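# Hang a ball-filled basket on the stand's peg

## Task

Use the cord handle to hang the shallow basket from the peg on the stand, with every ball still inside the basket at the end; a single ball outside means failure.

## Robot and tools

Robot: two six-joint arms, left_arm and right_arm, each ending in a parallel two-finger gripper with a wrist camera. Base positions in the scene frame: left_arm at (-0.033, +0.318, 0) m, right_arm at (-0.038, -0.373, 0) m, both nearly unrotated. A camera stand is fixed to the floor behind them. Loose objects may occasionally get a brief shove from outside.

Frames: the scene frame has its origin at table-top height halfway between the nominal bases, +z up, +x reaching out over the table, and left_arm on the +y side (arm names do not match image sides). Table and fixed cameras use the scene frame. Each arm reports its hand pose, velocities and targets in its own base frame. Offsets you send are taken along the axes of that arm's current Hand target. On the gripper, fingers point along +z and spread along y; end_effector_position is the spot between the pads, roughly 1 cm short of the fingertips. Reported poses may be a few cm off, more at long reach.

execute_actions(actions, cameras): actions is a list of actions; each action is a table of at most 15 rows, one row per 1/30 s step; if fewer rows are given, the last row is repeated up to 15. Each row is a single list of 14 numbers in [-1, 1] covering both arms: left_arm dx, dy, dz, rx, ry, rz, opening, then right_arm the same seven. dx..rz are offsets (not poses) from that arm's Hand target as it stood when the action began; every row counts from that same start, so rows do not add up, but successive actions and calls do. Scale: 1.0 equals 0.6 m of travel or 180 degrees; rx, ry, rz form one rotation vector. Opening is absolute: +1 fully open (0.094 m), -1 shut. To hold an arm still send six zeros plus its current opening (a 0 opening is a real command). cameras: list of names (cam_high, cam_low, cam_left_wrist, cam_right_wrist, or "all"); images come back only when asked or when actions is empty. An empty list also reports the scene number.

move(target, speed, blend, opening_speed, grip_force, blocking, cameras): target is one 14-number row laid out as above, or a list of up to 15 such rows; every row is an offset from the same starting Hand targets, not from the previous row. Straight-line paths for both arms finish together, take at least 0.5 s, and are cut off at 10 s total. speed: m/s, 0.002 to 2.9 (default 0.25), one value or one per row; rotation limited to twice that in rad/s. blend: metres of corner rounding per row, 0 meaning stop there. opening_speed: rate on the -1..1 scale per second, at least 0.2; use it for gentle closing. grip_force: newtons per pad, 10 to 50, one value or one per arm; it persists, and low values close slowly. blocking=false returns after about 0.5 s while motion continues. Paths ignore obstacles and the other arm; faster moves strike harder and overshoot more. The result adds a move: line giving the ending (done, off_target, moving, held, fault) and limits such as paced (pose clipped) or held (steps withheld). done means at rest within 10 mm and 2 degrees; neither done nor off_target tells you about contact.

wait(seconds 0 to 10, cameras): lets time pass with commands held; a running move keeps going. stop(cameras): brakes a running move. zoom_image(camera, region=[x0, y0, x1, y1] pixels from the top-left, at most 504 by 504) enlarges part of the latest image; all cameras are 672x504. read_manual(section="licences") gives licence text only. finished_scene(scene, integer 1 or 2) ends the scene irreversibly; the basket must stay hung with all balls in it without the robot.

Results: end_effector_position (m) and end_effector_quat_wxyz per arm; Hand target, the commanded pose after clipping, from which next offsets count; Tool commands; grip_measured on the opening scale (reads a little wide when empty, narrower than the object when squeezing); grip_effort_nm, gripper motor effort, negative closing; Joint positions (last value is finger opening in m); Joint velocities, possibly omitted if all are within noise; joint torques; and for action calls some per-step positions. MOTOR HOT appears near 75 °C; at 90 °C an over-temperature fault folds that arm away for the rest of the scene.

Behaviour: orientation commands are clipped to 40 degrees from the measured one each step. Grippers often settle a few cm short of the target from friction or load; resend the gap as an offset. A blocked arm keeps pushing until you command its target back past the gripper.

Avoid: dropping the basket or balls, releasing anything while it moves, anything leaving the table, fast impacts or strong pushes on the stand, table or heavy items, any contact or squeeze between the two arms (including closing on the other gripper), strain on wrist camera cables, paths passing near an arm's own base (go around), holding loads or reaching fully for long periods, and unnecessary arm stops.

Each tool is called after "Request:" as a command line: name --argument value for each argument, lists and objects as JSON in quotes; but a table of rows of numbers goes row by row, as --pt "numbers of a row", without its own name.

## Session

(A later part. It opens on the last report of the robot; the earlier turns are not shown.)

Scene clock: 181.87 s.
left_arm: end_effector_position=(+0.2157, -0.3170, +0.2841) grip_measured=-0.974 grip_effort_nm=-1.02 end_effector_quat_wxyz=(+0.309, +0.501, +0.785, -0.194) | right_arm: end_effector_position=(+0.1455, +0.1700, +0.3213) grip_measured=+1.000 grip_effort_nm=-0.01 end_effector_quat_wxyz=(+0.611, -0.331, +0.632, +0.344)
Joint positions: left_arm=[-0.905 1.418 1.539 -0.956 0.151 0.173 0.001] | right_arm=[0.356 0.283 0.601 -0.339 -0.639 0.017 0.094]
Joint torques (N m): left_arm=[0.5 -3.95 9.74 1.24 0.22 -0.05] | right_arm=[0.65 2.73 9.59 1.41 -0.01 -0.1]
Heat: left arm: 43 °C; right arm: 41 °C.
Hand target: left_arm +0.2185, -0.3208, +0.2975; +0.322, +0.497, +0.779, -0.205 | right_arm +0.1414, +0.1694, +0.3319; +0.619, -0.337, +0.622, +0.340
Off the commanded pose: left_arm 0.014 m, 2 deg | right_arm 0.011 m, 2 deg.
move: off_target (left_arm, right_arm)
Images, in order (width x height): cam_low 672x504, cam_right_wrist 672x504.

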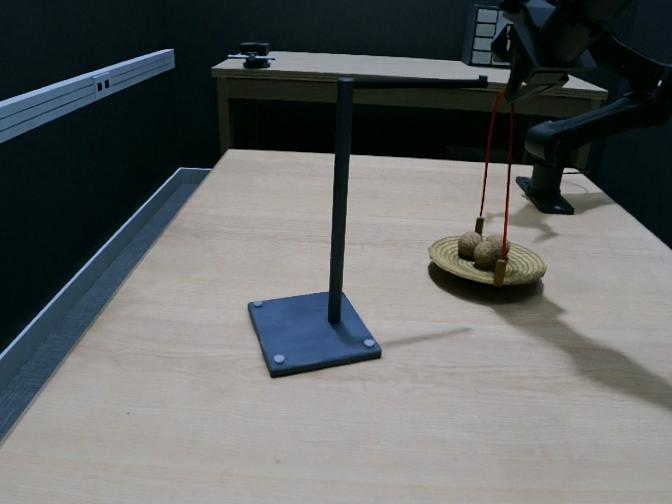

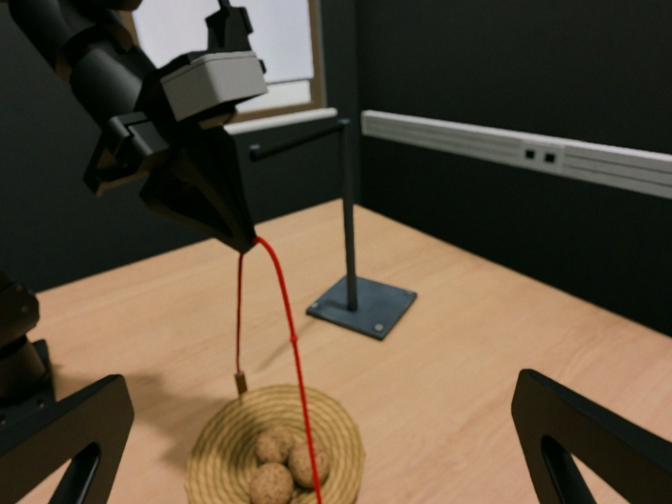

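Request:
move --target '[-0.015,0,-0.015,0,0,0,-1,0,0,0,0,0,0,1]' --speed 0.02 --cameras '["cam_low","cam_right_wrist"]'

Request:
move --target '[-0.02,0,-0.02,0,0,0,-1,0,0,0,0,0,0,1]' --speed 0.02 --cameras '["all"]'

Scene clock: 187.27 s.
left_arm: end_effector_position=(+0.2139, -0.3147, +0.2907) grip_measured=-0.974 grip_effort_nm=-1.03 end_effector_quat_wxyz=(+0.298, +0.503, +0.789, -0.190) | right_arm: end_effector_position=(+0.1455, +0.1700, +0.3213) grip_measured=+1.000 grip_effort_nm=-0.01 end_effector_quat_wxyz=(+0.611, -0.331, +0.632, +0.344)
Joint positions: left_arm=[-0.905 1.441 1.604 -1.025 0.151 0.173 0.001] | right_arm=[0.356 0.283 0.601 -0.339 -0.639 0.017 0.094]
Joint torques (N m): left_arm=[0.5 -4.29 10.21 1.42 0.22 -0.06] | right_arm=[0.84 2.59 9.57 1.36 0.01 -0.12]
Heat: left arm: 43 °C; right arm: 41 °C.
Hand target: left_arm +0.2185, -0.3209, +0.3103; +0.322, +0.497, +0.779, -0.205 | right_arm +0.1414, +0.1694, +0.3319; +0.619, -0.337, +0.622, +0.340
Off the commanded pose: left_arm 0.021 m, 4 deg | right_arm 0.011 m, 2 deg.
move: off_target (left_arm, right_arm)
Images, in order (width x height): cam_low 672x504, cam_right_wrist 672x504.

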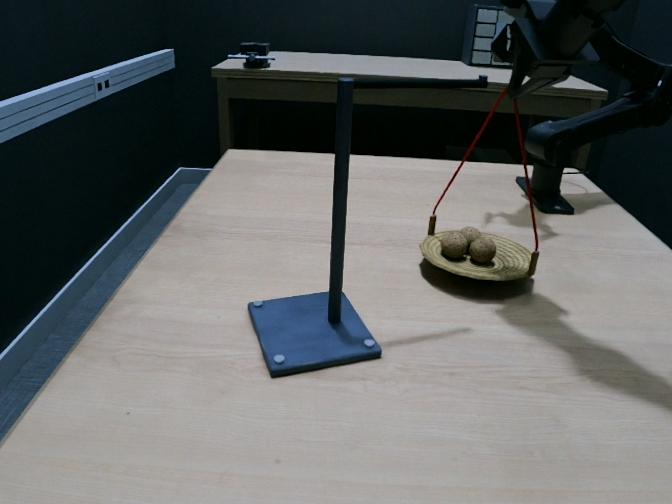

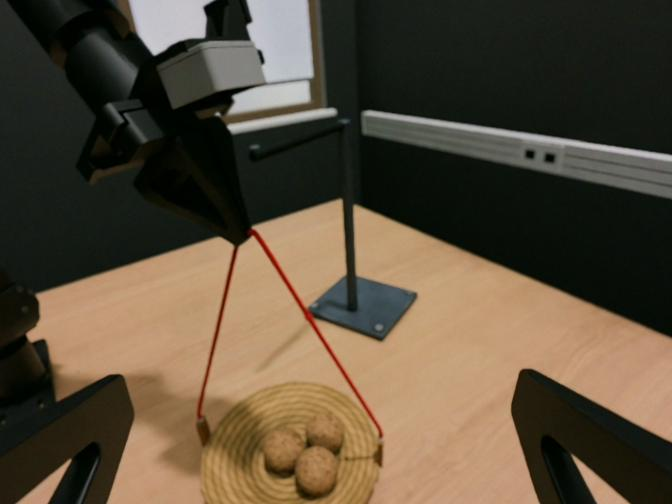

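Scene clock: 188.70 s.
left_arm: end_effector_position=(+0.2141, -0.3150, +0.3082) grip_measured=-0.974 grip_effort_nm=-1.02 end_effector_quat_wxyz=(+0.298, +0.503, +0.789, -0.190) | right_arm: end_effector_position=(+0.1455, +0.1700, +0.3213) grip_measured=+1.000 grip_effort_nm=-0.01 end_effector_quat_wxyz=(+0.611, -0.331, +0.632, +0.344)
Joint positions: left_arm=[-0.905 1.472 1.708 -1.098 0.151 0.173 0.001] | right_arm=[0.356 0.283 0.601 -0.339 -0.639 0.017 0.094]
Joint torques (N m): left_arm=[0.47 -4.38 9.94 1.41 0.22 -0.06] | right_arm=[0.77 2.71 9.69 1.44 0.08 -0.11]
Heat: left arm: 43 °C; right arm: 41 °C.
Hand target: left_arm +0.2185, -0.3209, +0.3273; +0.322, +0.497, +0.779, -0.205 | right_arm +0.1414, +0.1694, +0.3319; +0.619, -0.337, +0.622, +0.340
Off the commanded pose: left_arm 0.021 m, 4 deg | right_arm 0.011 m, 2 deg.
move: off_target (left_arm, right_arm)

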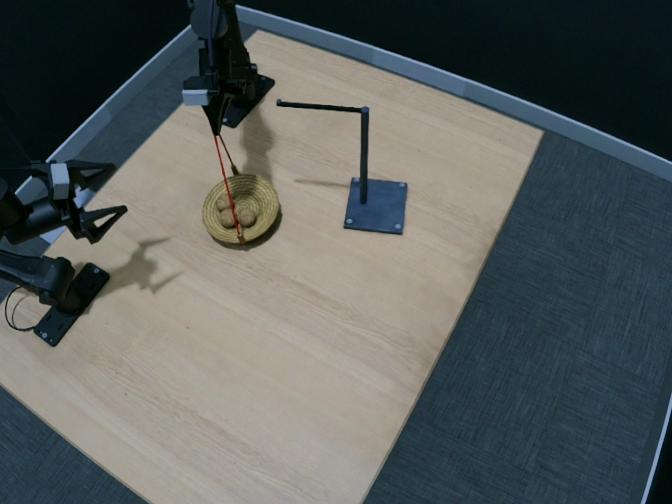

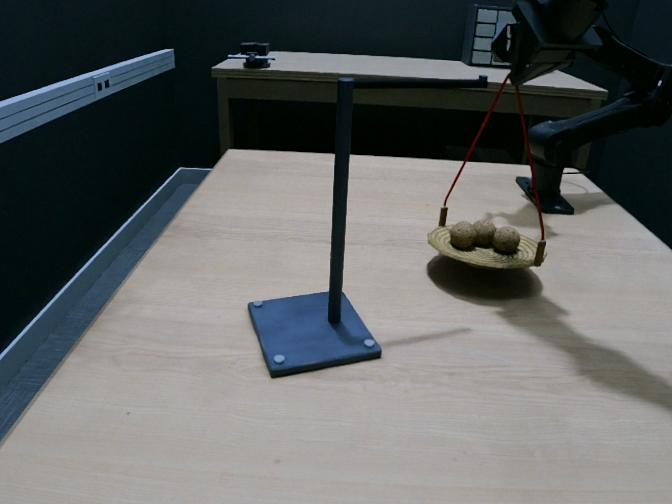

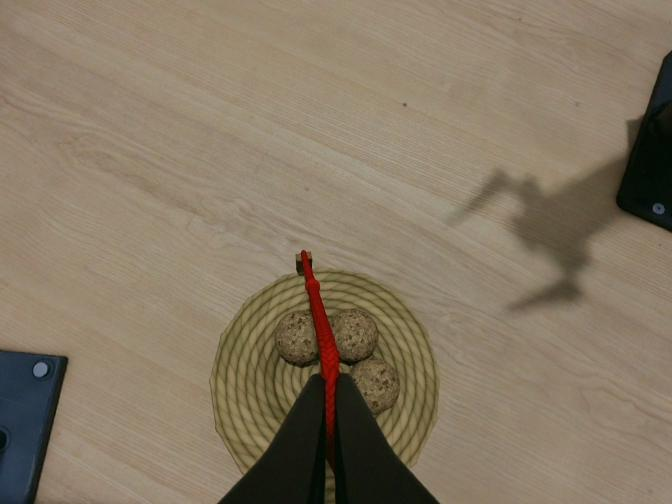

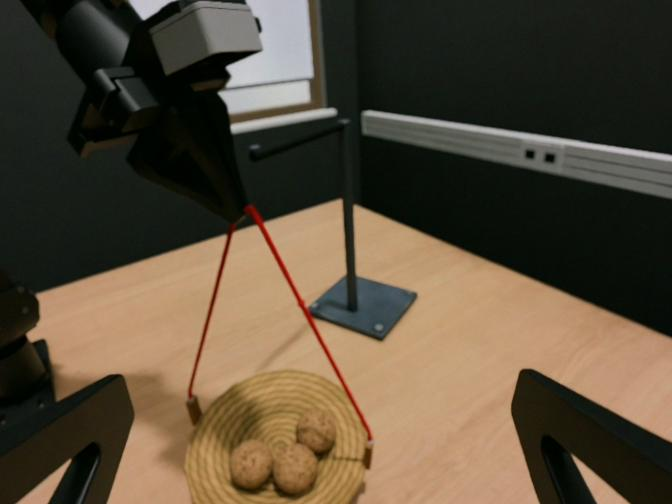

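Request:
move --target '[-0.112,0,-0.112,0,0,0,-1,0,0,0,0,0,0,1]' --speed 0.05 --cameras '["all"]'

Scene clock: 192.80 s.
left_arm: end_effector_position=(+0.2165, -0.3181, +0.4094) grip_measured=-0.974 grip_effort_nm=-1.03 end_effector_quat_wxyz=(+0.320, +0.497, +0.782, -0.199) | right_arm: end_effector_position=(+0.1455, +0.1700, +0.3213) grip_measured=+1.000 grip_effort_nm=-0.01 end_effector_quat_wxyz=(+0.611, -0.331, +0.632, +0.344)
Joint positions: left_arm=[-0.905 1.795 2.566 -1.582 0.151 0.167 0.001] | right_arm=[0.356 0.283 0.601 -0.339 -0.639 0.017 0.094]
Joint torques (N m): left_arm=[0.4 -5.04 6.91 1.47 0.22 -0.06] | right_arm=[0.81 2.7 9.77 1.4 0.03 -0.12]
Heat: left arm: 44 °C; right arm: 41 °C.
Hand target: left_arm +0.2185, -0.3212, +0.4222; +0.322, +0.497, +0.779, -0.205 | right_arm +0.1414, +0.1694, +0.3319; +0.619, -0.337, +0.622, +0.340
Off the commanded pose: left_arm 0.013 m, 1 deg | right_arm 0.011 m, 2 deg.
joint read past its limit (left arm) — joint 4 (wrist pitch), lower limit.
joint sent to its limit (left arm) — joint 4 (wrist pitch), lower limit. The joint targets still meet the commanded pose.
move: off_target (left_arm, right_arm)

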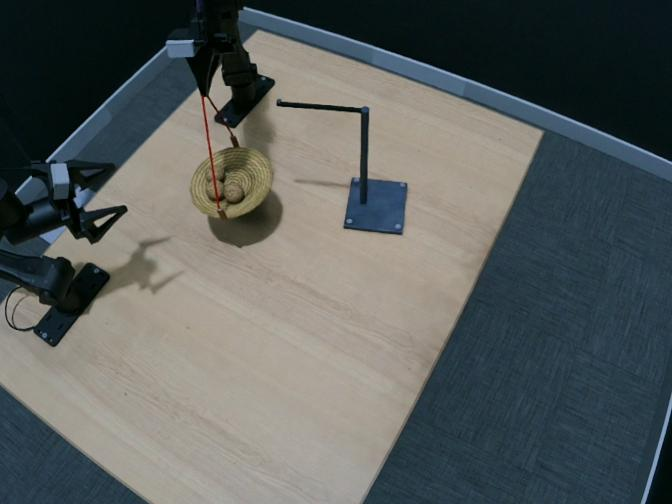

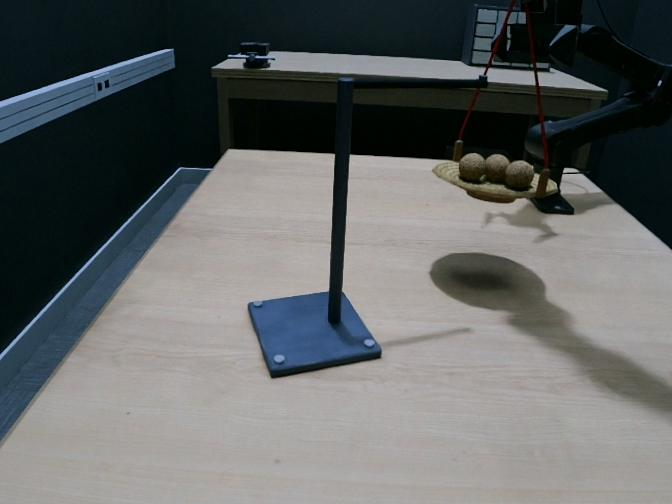

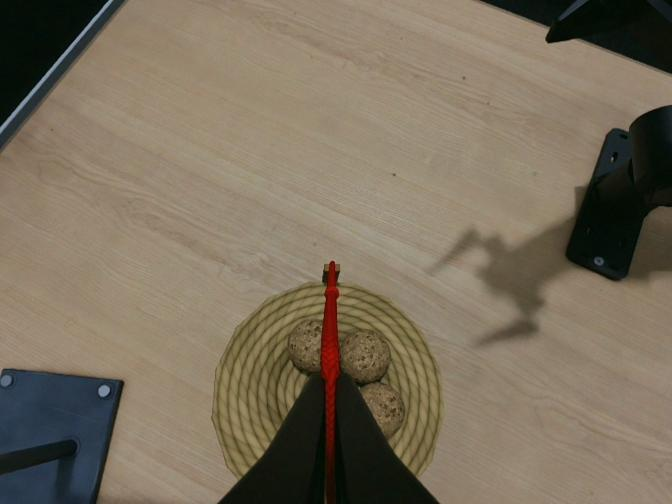

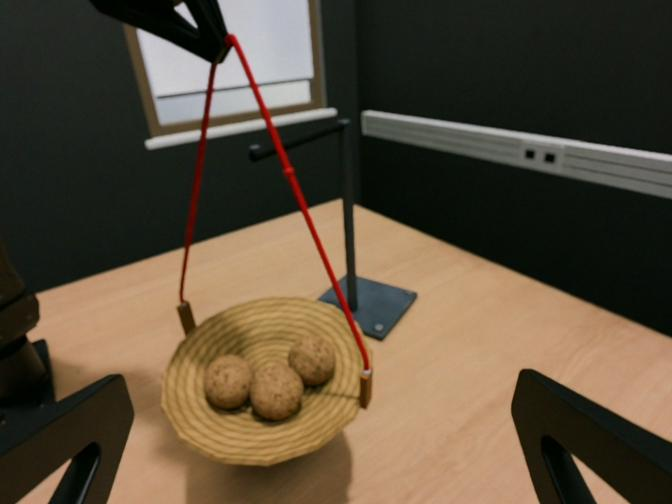

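Request:
move --target '[0.09,-0.024,-0.0895,0,-0.07,0,-1,0,0,0,0,0,0,1]' --speed 0.06 --cameras '["all"]'

Scene clock: 202.67 s.
left_arm: end_effector_position=(+0.1727, -0.2552, +0.4029) grip_measured=-0.974 grip_effort_nm=-1.02 end_effector_quat_wxyz=(+0.373, +0.478, +0.758, -0.240) | right_arm: end_effector_position=(+0.1455, +0.1700, +0.3213) grip_measured=+1.000 grip_effort_nm=-0.01 end_effector_quat_wxyz=(+0.611, -0.331, +0.632, +0.344)
Joint positions: left_arm=[-0.848 1.271 1.856 -1.257 0.225 0.167 0.001] | right_arm=[0.356 0.283 0.601 -0.339 -0.639 0.017 0.094]
Joint torques (N m): left_arm=[0.57 -3.55 5.44 1.95 0.3 -0.05] | right_arm=[0.84 2.86 9.58 1.41 0.03 -0.11]
Heat: left arm: 43 °C; right arm: 41 °C.
Hand target: left_arm +0.1733, -0.2582, +0.4221; +0.406, +0.471, +0.739, -0.258 | right_arm +0.1414, +0.1694, +0.3319; +0.619, -0.337, +0.622, +0.340
Off the commanded pose: left_arm 0.020 m, 5 deg | right_arm 0.011 m, 2 deg.
move: off_target (left_arm, right_arm)

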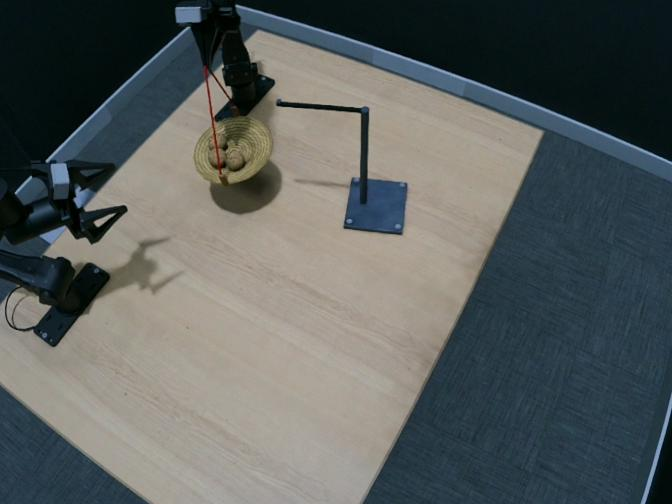

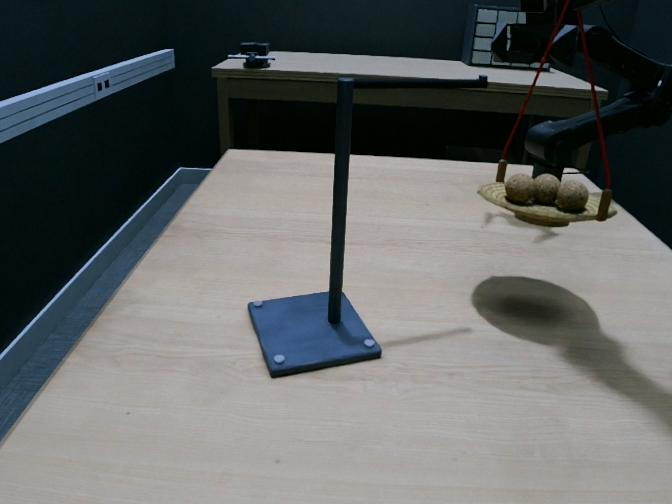

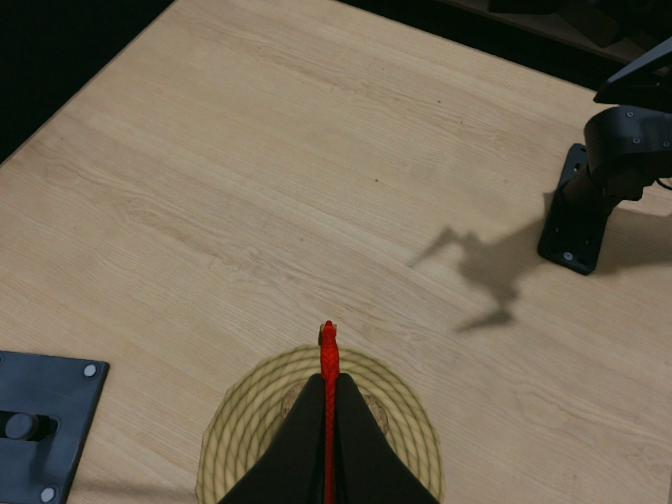

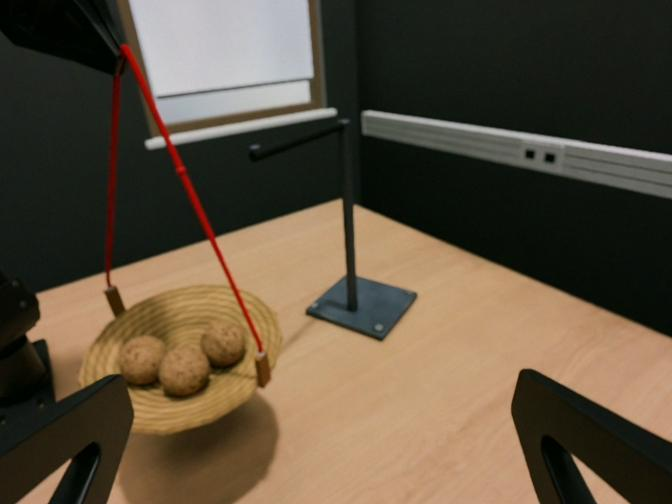

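Request:
move --target '[0,0.15,0,0,0,0,-1,0,0,0,0,0,0,1]' --speed 0.06 --cameras '["all"]'

Scene clock: 217.13 s.
left_arm: end_effector_position=(+0.2561, -0.2167, +0.4046) grip_measured=-0.974 grip_effort_nm=-1.03 end_effector_quat_wxyz=(+0.382, +0.464, +0.760, -0.249) | right_arm: end_effector_position=(+0.1455, +0.1700, +0.3213) grip_measured=+1.000 grip_effort_nm=-0.01 end_effector_quat_wxyz=(+0.611, -0.331, +0.632, +0.344)
Joint positions: left_arm=[-0.417 1.425 1.971 -1.305 0.557 0.434 0.001] | right_arm=[0.356 0.283 0.601 -0.339 -0.639 0.017 0.094]
Joint torques (N m): left_arm=[0.4 -3.26 8.49 1.44 0.61 0.09] | right_arm=[0.69 2.73 9.69 1.39 0.01 -0.13]
Heat: left arm: 43 °C; right arm: 41 °C.
Hand target: left_arm +0.2547, -0.2202, +0.4224; +0.406, +0.471, +0.739, -0.258 | right_arm +0.1414, +0.1694, +0.3319; +0.619, -0.337, +0.622, +0.340
Off the commanded pose: left_arm 0.018 m, 4 deg | right_arm 0.011 m, 2 deg.
move: off_target (left_arm, right_arm)

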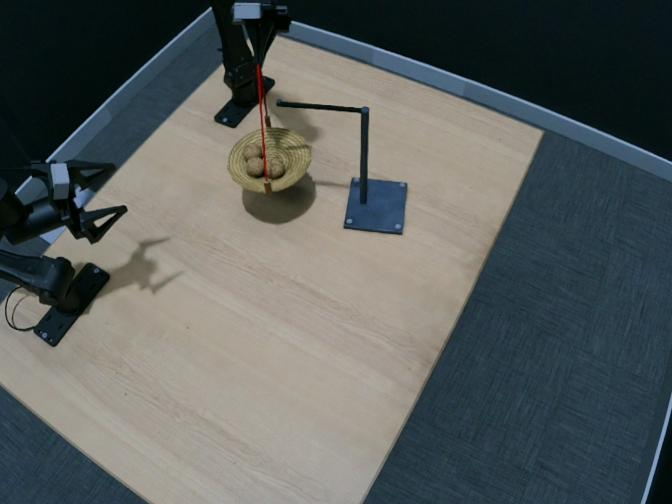

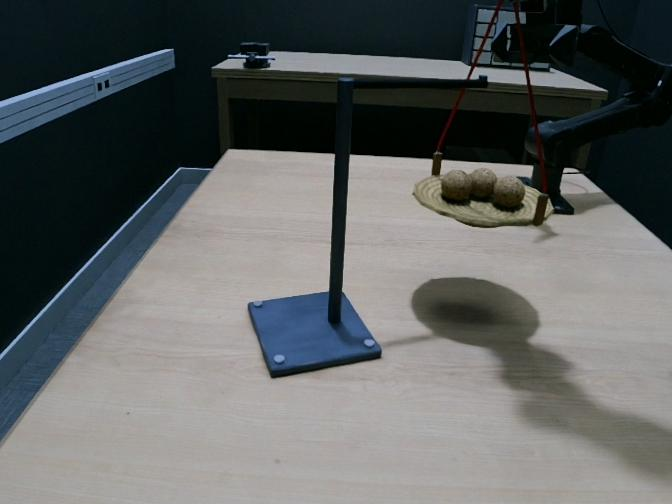

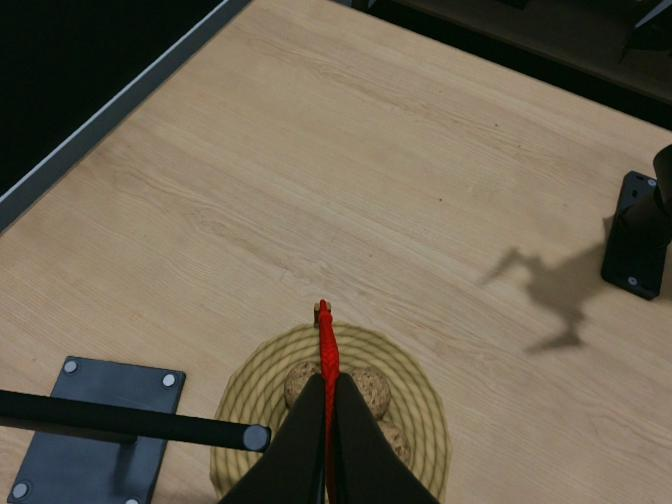

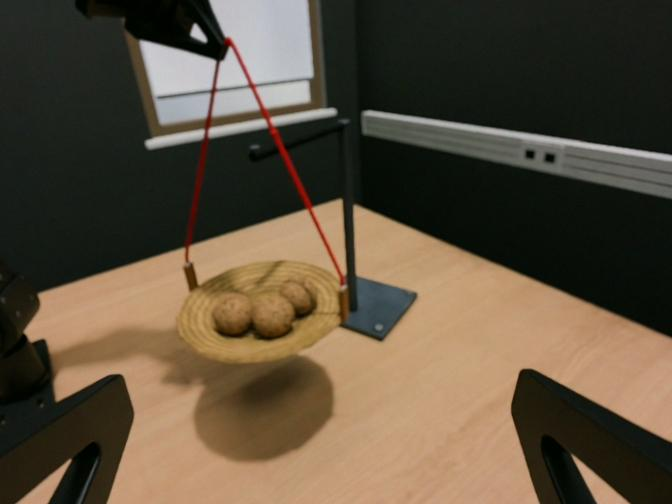

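Request:
move --target '[0,0.165,0,0,0,0,-1,0,0,0,0,0,0,1]' --speed 0.05 --cameras '["all"]'

Scene clock: 222.47 s.
left_arm: end_effector_position=(+0.3459, -0.1744, +0.4086) grip_measured=-0.974 grip_effort_nm=-1.02 end_effector_quat_wxyz=(+0.386, +0.462, +0.758, -0.248) | right_arm: end_effector_position=(+0.1455, +0.1700, +0.3213) grip_measured=+1.000 grip_effort_nm=-0.01 end_effector_quat_wxyz=(+0.611, -0.331, +0.632, +0.344)
Joint positions: left_arm=[-0.152 1.786 2.407 -1.516 0.736 0.674 0.001] | right_arm=[0.356 0.283 0.601 -0.339 -0.639 0.017 0.094]
Joint torques (N m): left_arm=[0.44 -5.34 7.64 1.19 0.83 0.09] | right_arm=[0.59 2.81 9.58 1.41 0.02 -0.16]
Heat: left arm: 43 °C; right arm: 41 °C.
Hand target: left_arm +0.3445, -0.1783, +0.4225; +0.406, +0.471, +0.739, -0.258 | right_arm +0.1414, +0.1694, +0.3319; +0.619, -0.337, +0.622, +0.340
Off the commanded pose: left_arm 0.015 m, 4 deg | right_arm 0.011 m, 2 deg.
move: off_target (left_arm, right_arm)

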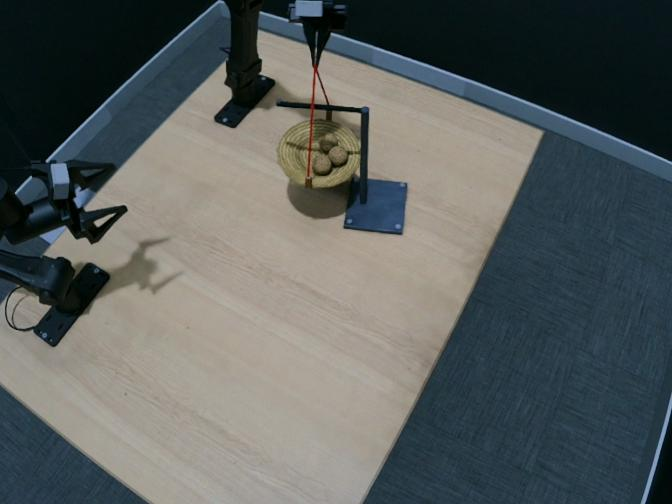

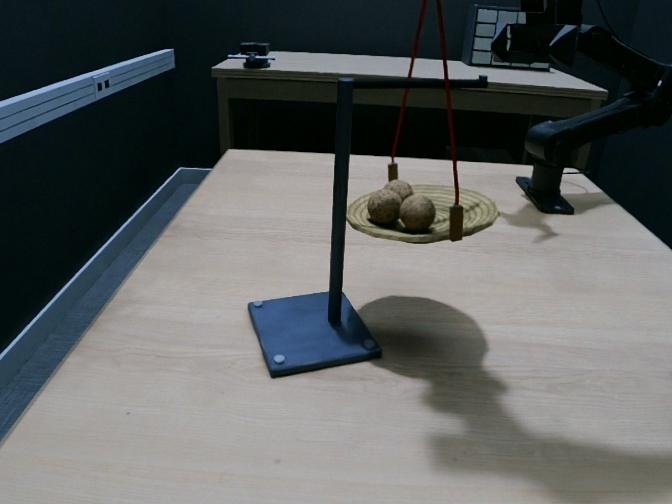

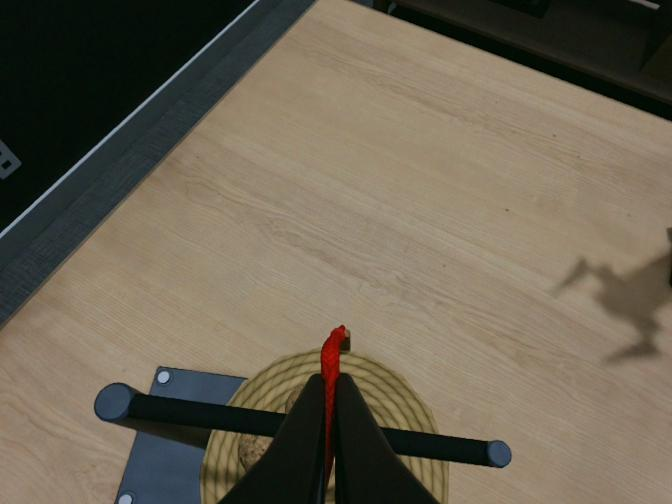

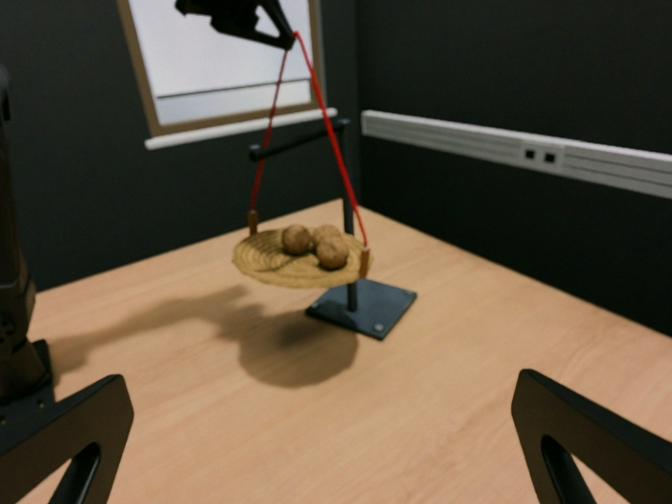

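Request:
move --target '[0.063,-0.025,0.04,0,0,0,-1,0,0,0,0,0,0,1]' --speed 0.04 --cameras '["all"]'

Request:
zoom_image --camera "cam_right_wrist" --region '[220, 20, 400, 180]'

Scene clock: 231.07 s.
left_arm: end_effector_position=(+0.3375, -0.1796, +0.3557) grip_measured=-0.974 grip_effort_nm=-1.03 end_effector_quat_wxyz=(+0.372, +0.461, +0.763, -0.258) | right_arm: end_effector_position=(+0.1455, +0.1700, +0.3213) grip_measured=+1.000 grip_effort_nm=-0.01 end_effector_quat_wxyz=(+0.611, -0.331, +0.632, +0.344)
Joint positions: left_arm=[-0.17 1.596 1.924 -1.247 0.734 0.658 0.001] | right_arm=[0.356 0.283 0.601 -0.339 -0.639 0.017 0.094]
Joint torques (N m): left_arm=[-0.58 -7.99 5.91 1.43 0.66 -0.03] | right_arm=[0.9 2.84 9.5 1.41 0.02 -0.14]
Heat: left arm: 43 °C; right arm: 41 °C.
Hand target: left_arm +0.3309, -0.1845, +0.3777; +0.406, +0.471, +0.739, -0.258 | right_arm +0.1414, +0.1694, +0.3319; +0.619, -0.337, +0.622, +0.340
Off the commanded pose: left_arm 0.023 m, 5 deg | right_arm 0.011 m, 2 deg.
move: off_target (left_arm, right_arm)

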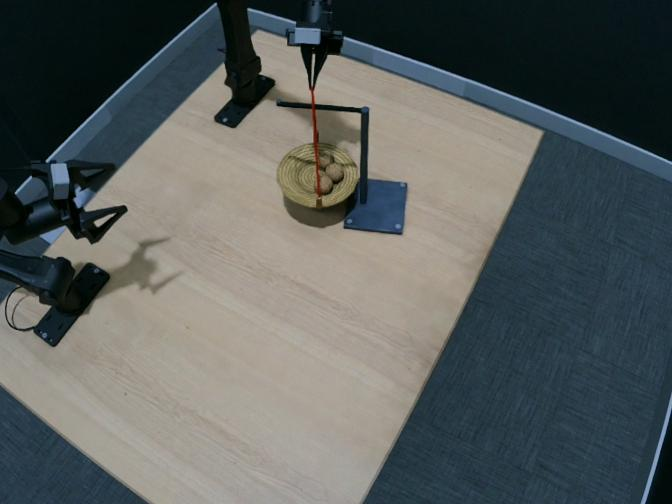

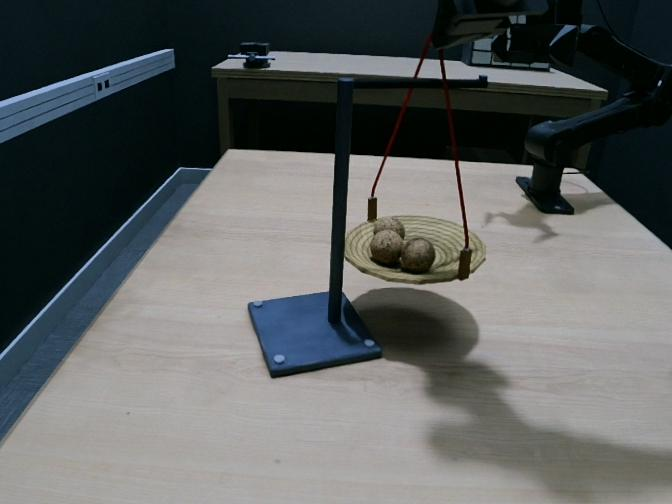

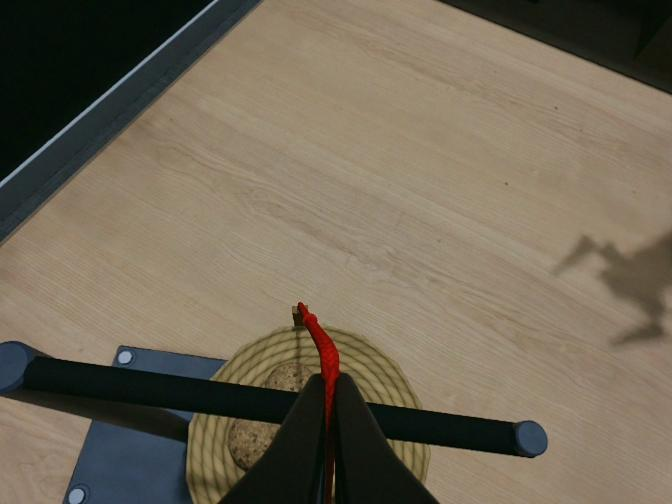

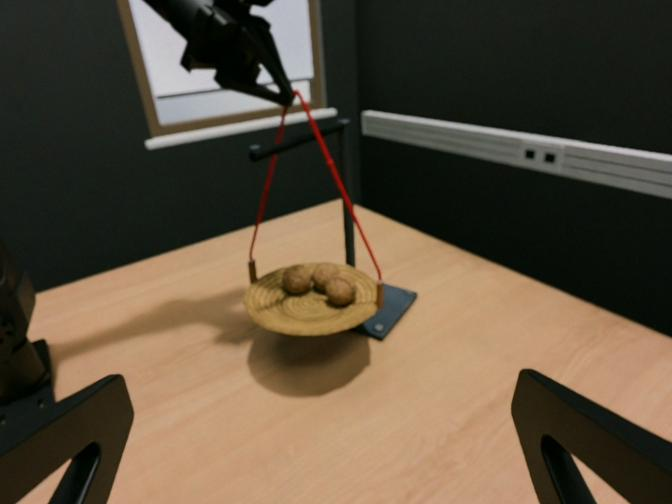

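Scaled by 2.800.

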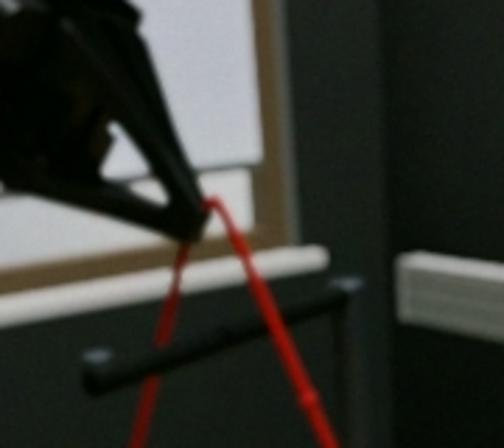

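Request:
move --target '[0.031,0,0.02,0,0,0,-1,0,0,0,0,0,0,1]' --speed 0.03 --cameras '["all"]'

Request:
zoom_image --camera "cam_right_wrist" --region '[220, 20, 400, 180]'

Request:
zoom_image --camera "cam_low" --region '[330, 20, 510, 180]'

Scene clock: 236.37 s.
left_arm: end_effector_position=(+0.3366, -0.1794, +0.3330) grip_measured=-0.974 grip_effort_nm=-1.03 end_effector_quat_wxyz=(+0.371, +0.461, +0.764, -0.258) | right_arm: end_effector_position=(+0.1455, +0.1700, +0.3213) grip_measured=+1.000 grip_effort_nm=-0.01 end_effector_quat_wxyz=(+0.611, -0.331, +0.632, +0.344)
Joint positions: left_arm=[-0.17 1.546 1.771 -1.147 0.733 0.658 0.001] | right_arm=[0.356 0.283 0.601 -0.339 -0.639 0.017 0.094]
Joint torques (N m): left_arm=[-0.64 -7.87 6.28 1.4 0.67 -0.03] | right_arm=[0.94 2.63 9.5 1.35 0.03 -0.11]
Heat: left arm: 43 °C; right arm: 41 °C.
Hand target: left_arm +0.3310, -0.1846, +0.3555; +0.406, +0.471, +0.739, -0.258 | right_arm +0.1414, +0.1694, +0.3319; +0.619, -0.337, +0.622, +0.340
Off the commanded pose: left_arm 0.024 m, 5 deg | right_arm 0.011 m, 2 deg.
move: off_target (left_arm, right_arm)

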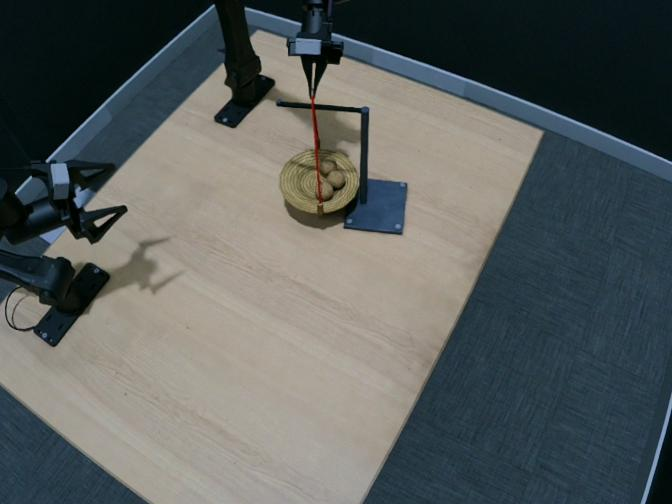

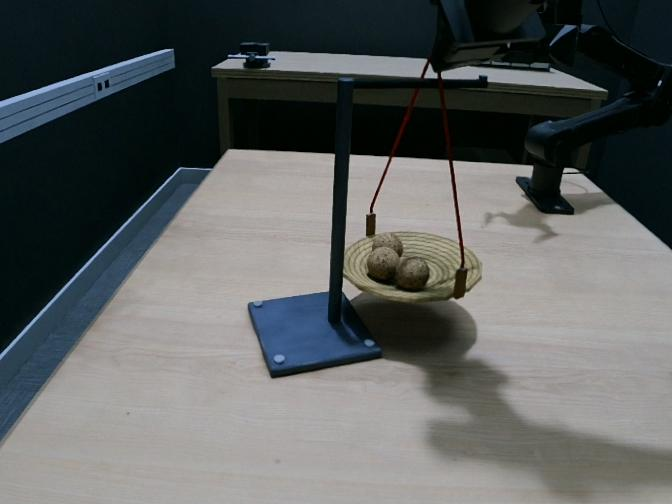

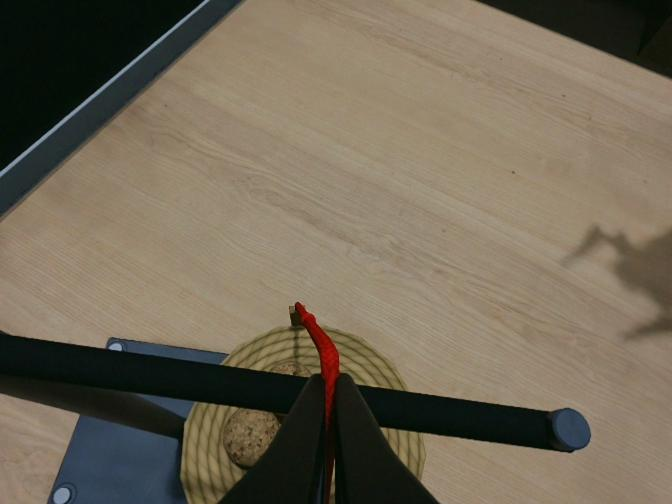

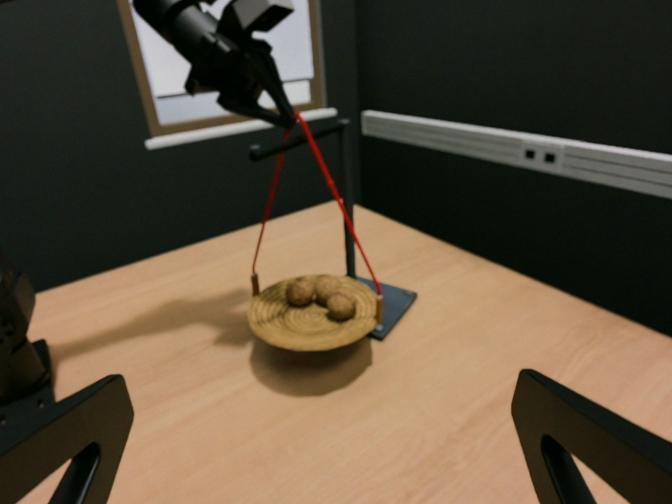

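Scaled by 2.800.

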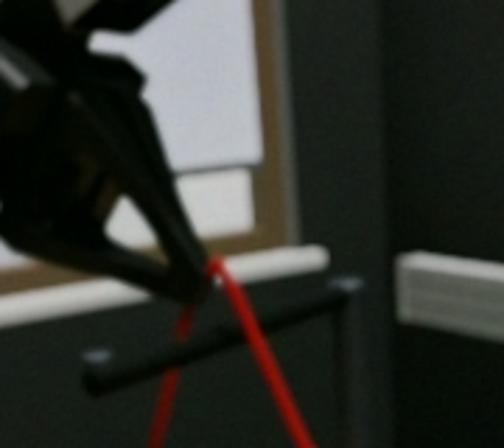

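Scaled by 2.800.

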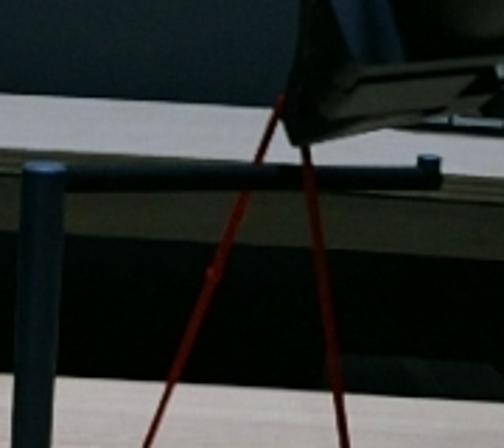

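Request:
move --pt "0.018 0 -0.028 0 0 0 -1 0 0 0 0 0 0 1" --pt "0.046 0 -0.01 0 0 0 -1 0 0 0 0 0 0 1" --speed 0.03 --blend '[0.005,0]' --cameras '["all"]'

Request:
zoom_image --camera "cam_right_wrist" --region '[220, 20, 400, 180]'

Request:
zoom_image --camera "cam_low" --region '[330, 20, 510, 180]'

Scene clock: 243.43 s.
left_arm: end_effector_position=(+0.3273, -0.1642, +0.3164) grip_measured=-0.974 grip_effort_nm=-1.03 end_effector_quat_wxyz=(+0.374, +0.462, +0.763, -0.255) | right_arm: end_effector_position=(+0.1455, +0.1700, +0.3213) grip_measured=+1.000 grip_effort_nm=-0.01 end_effector_quat_wxyz=(+0.611, -0.331, +0.632, +0.344)
Joint positions: left_arm=[-0.121 1.478 1.639 -1.11 0.76 0.712 0.001] | right_arm=[0.356 0.283 0.601 -0.339 -0.639 0.017 0.094]
Joint torques (N m): left_arm=[0.55 -7.08 6.19 1.27 0.82 0.09] | right_arm=[0.77 2.65 9.73 1.37 0.04 -0.13]
Heat: left arm: 43 °C; right arm: 41 °C.
Hand target: left_arm +0.3225, -0.1667, +0.3354; +0.406, +0.471, +0.739, -0.258 | right_arm +0.1414, +0.1694, +0.3319; +0.619, -0.337, +0.622, +0.340
Off the commanded pose: left_arm 0.020 m, 5 deg | right_arm 0.011 m, 2 deg.
move: off_target (left_arm, right_arm)

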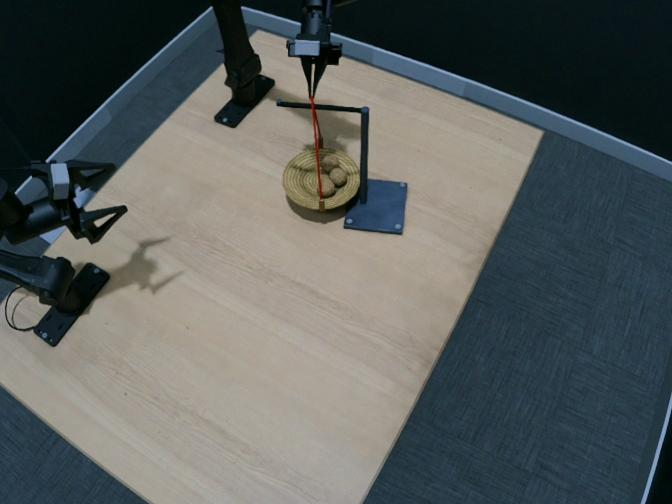

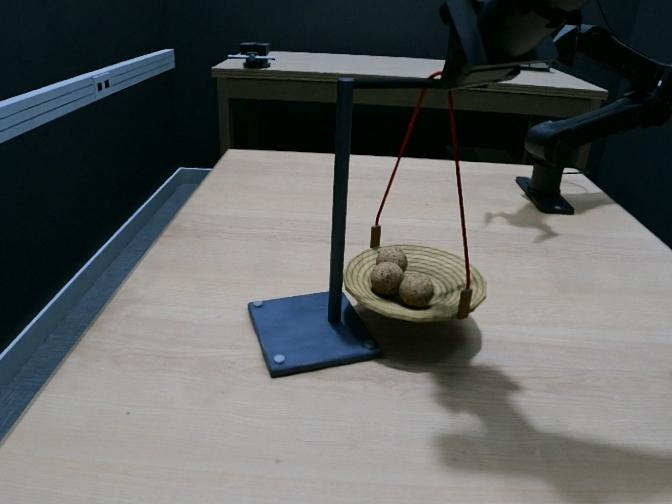

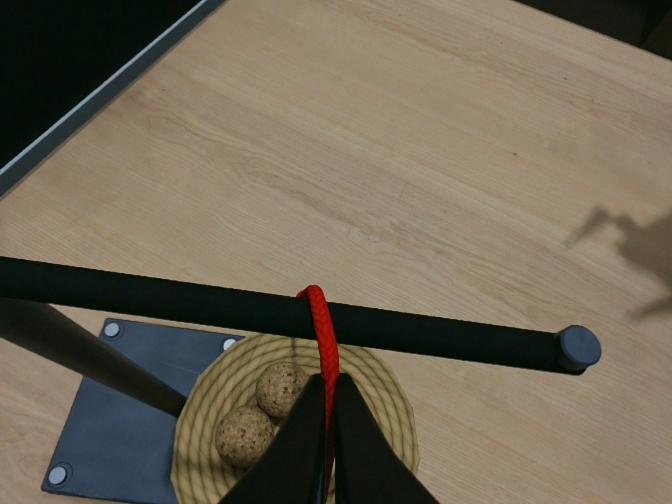

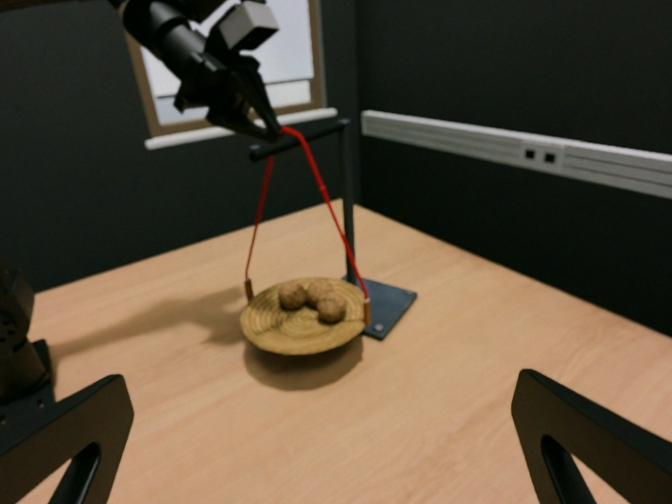

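Scaled by 2.800.

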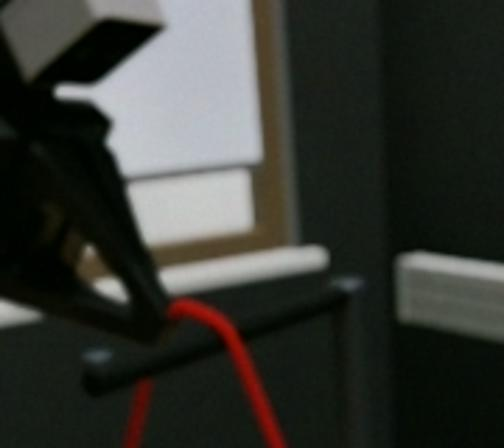

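Scaled by 2.800.

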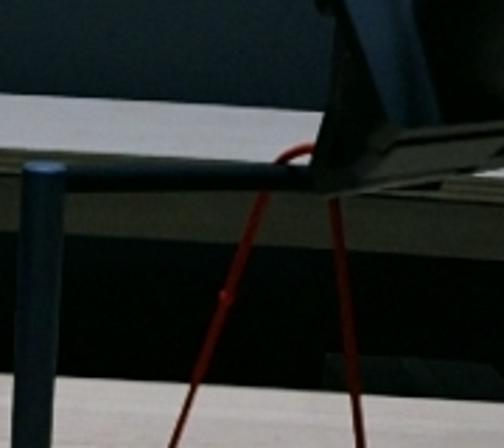

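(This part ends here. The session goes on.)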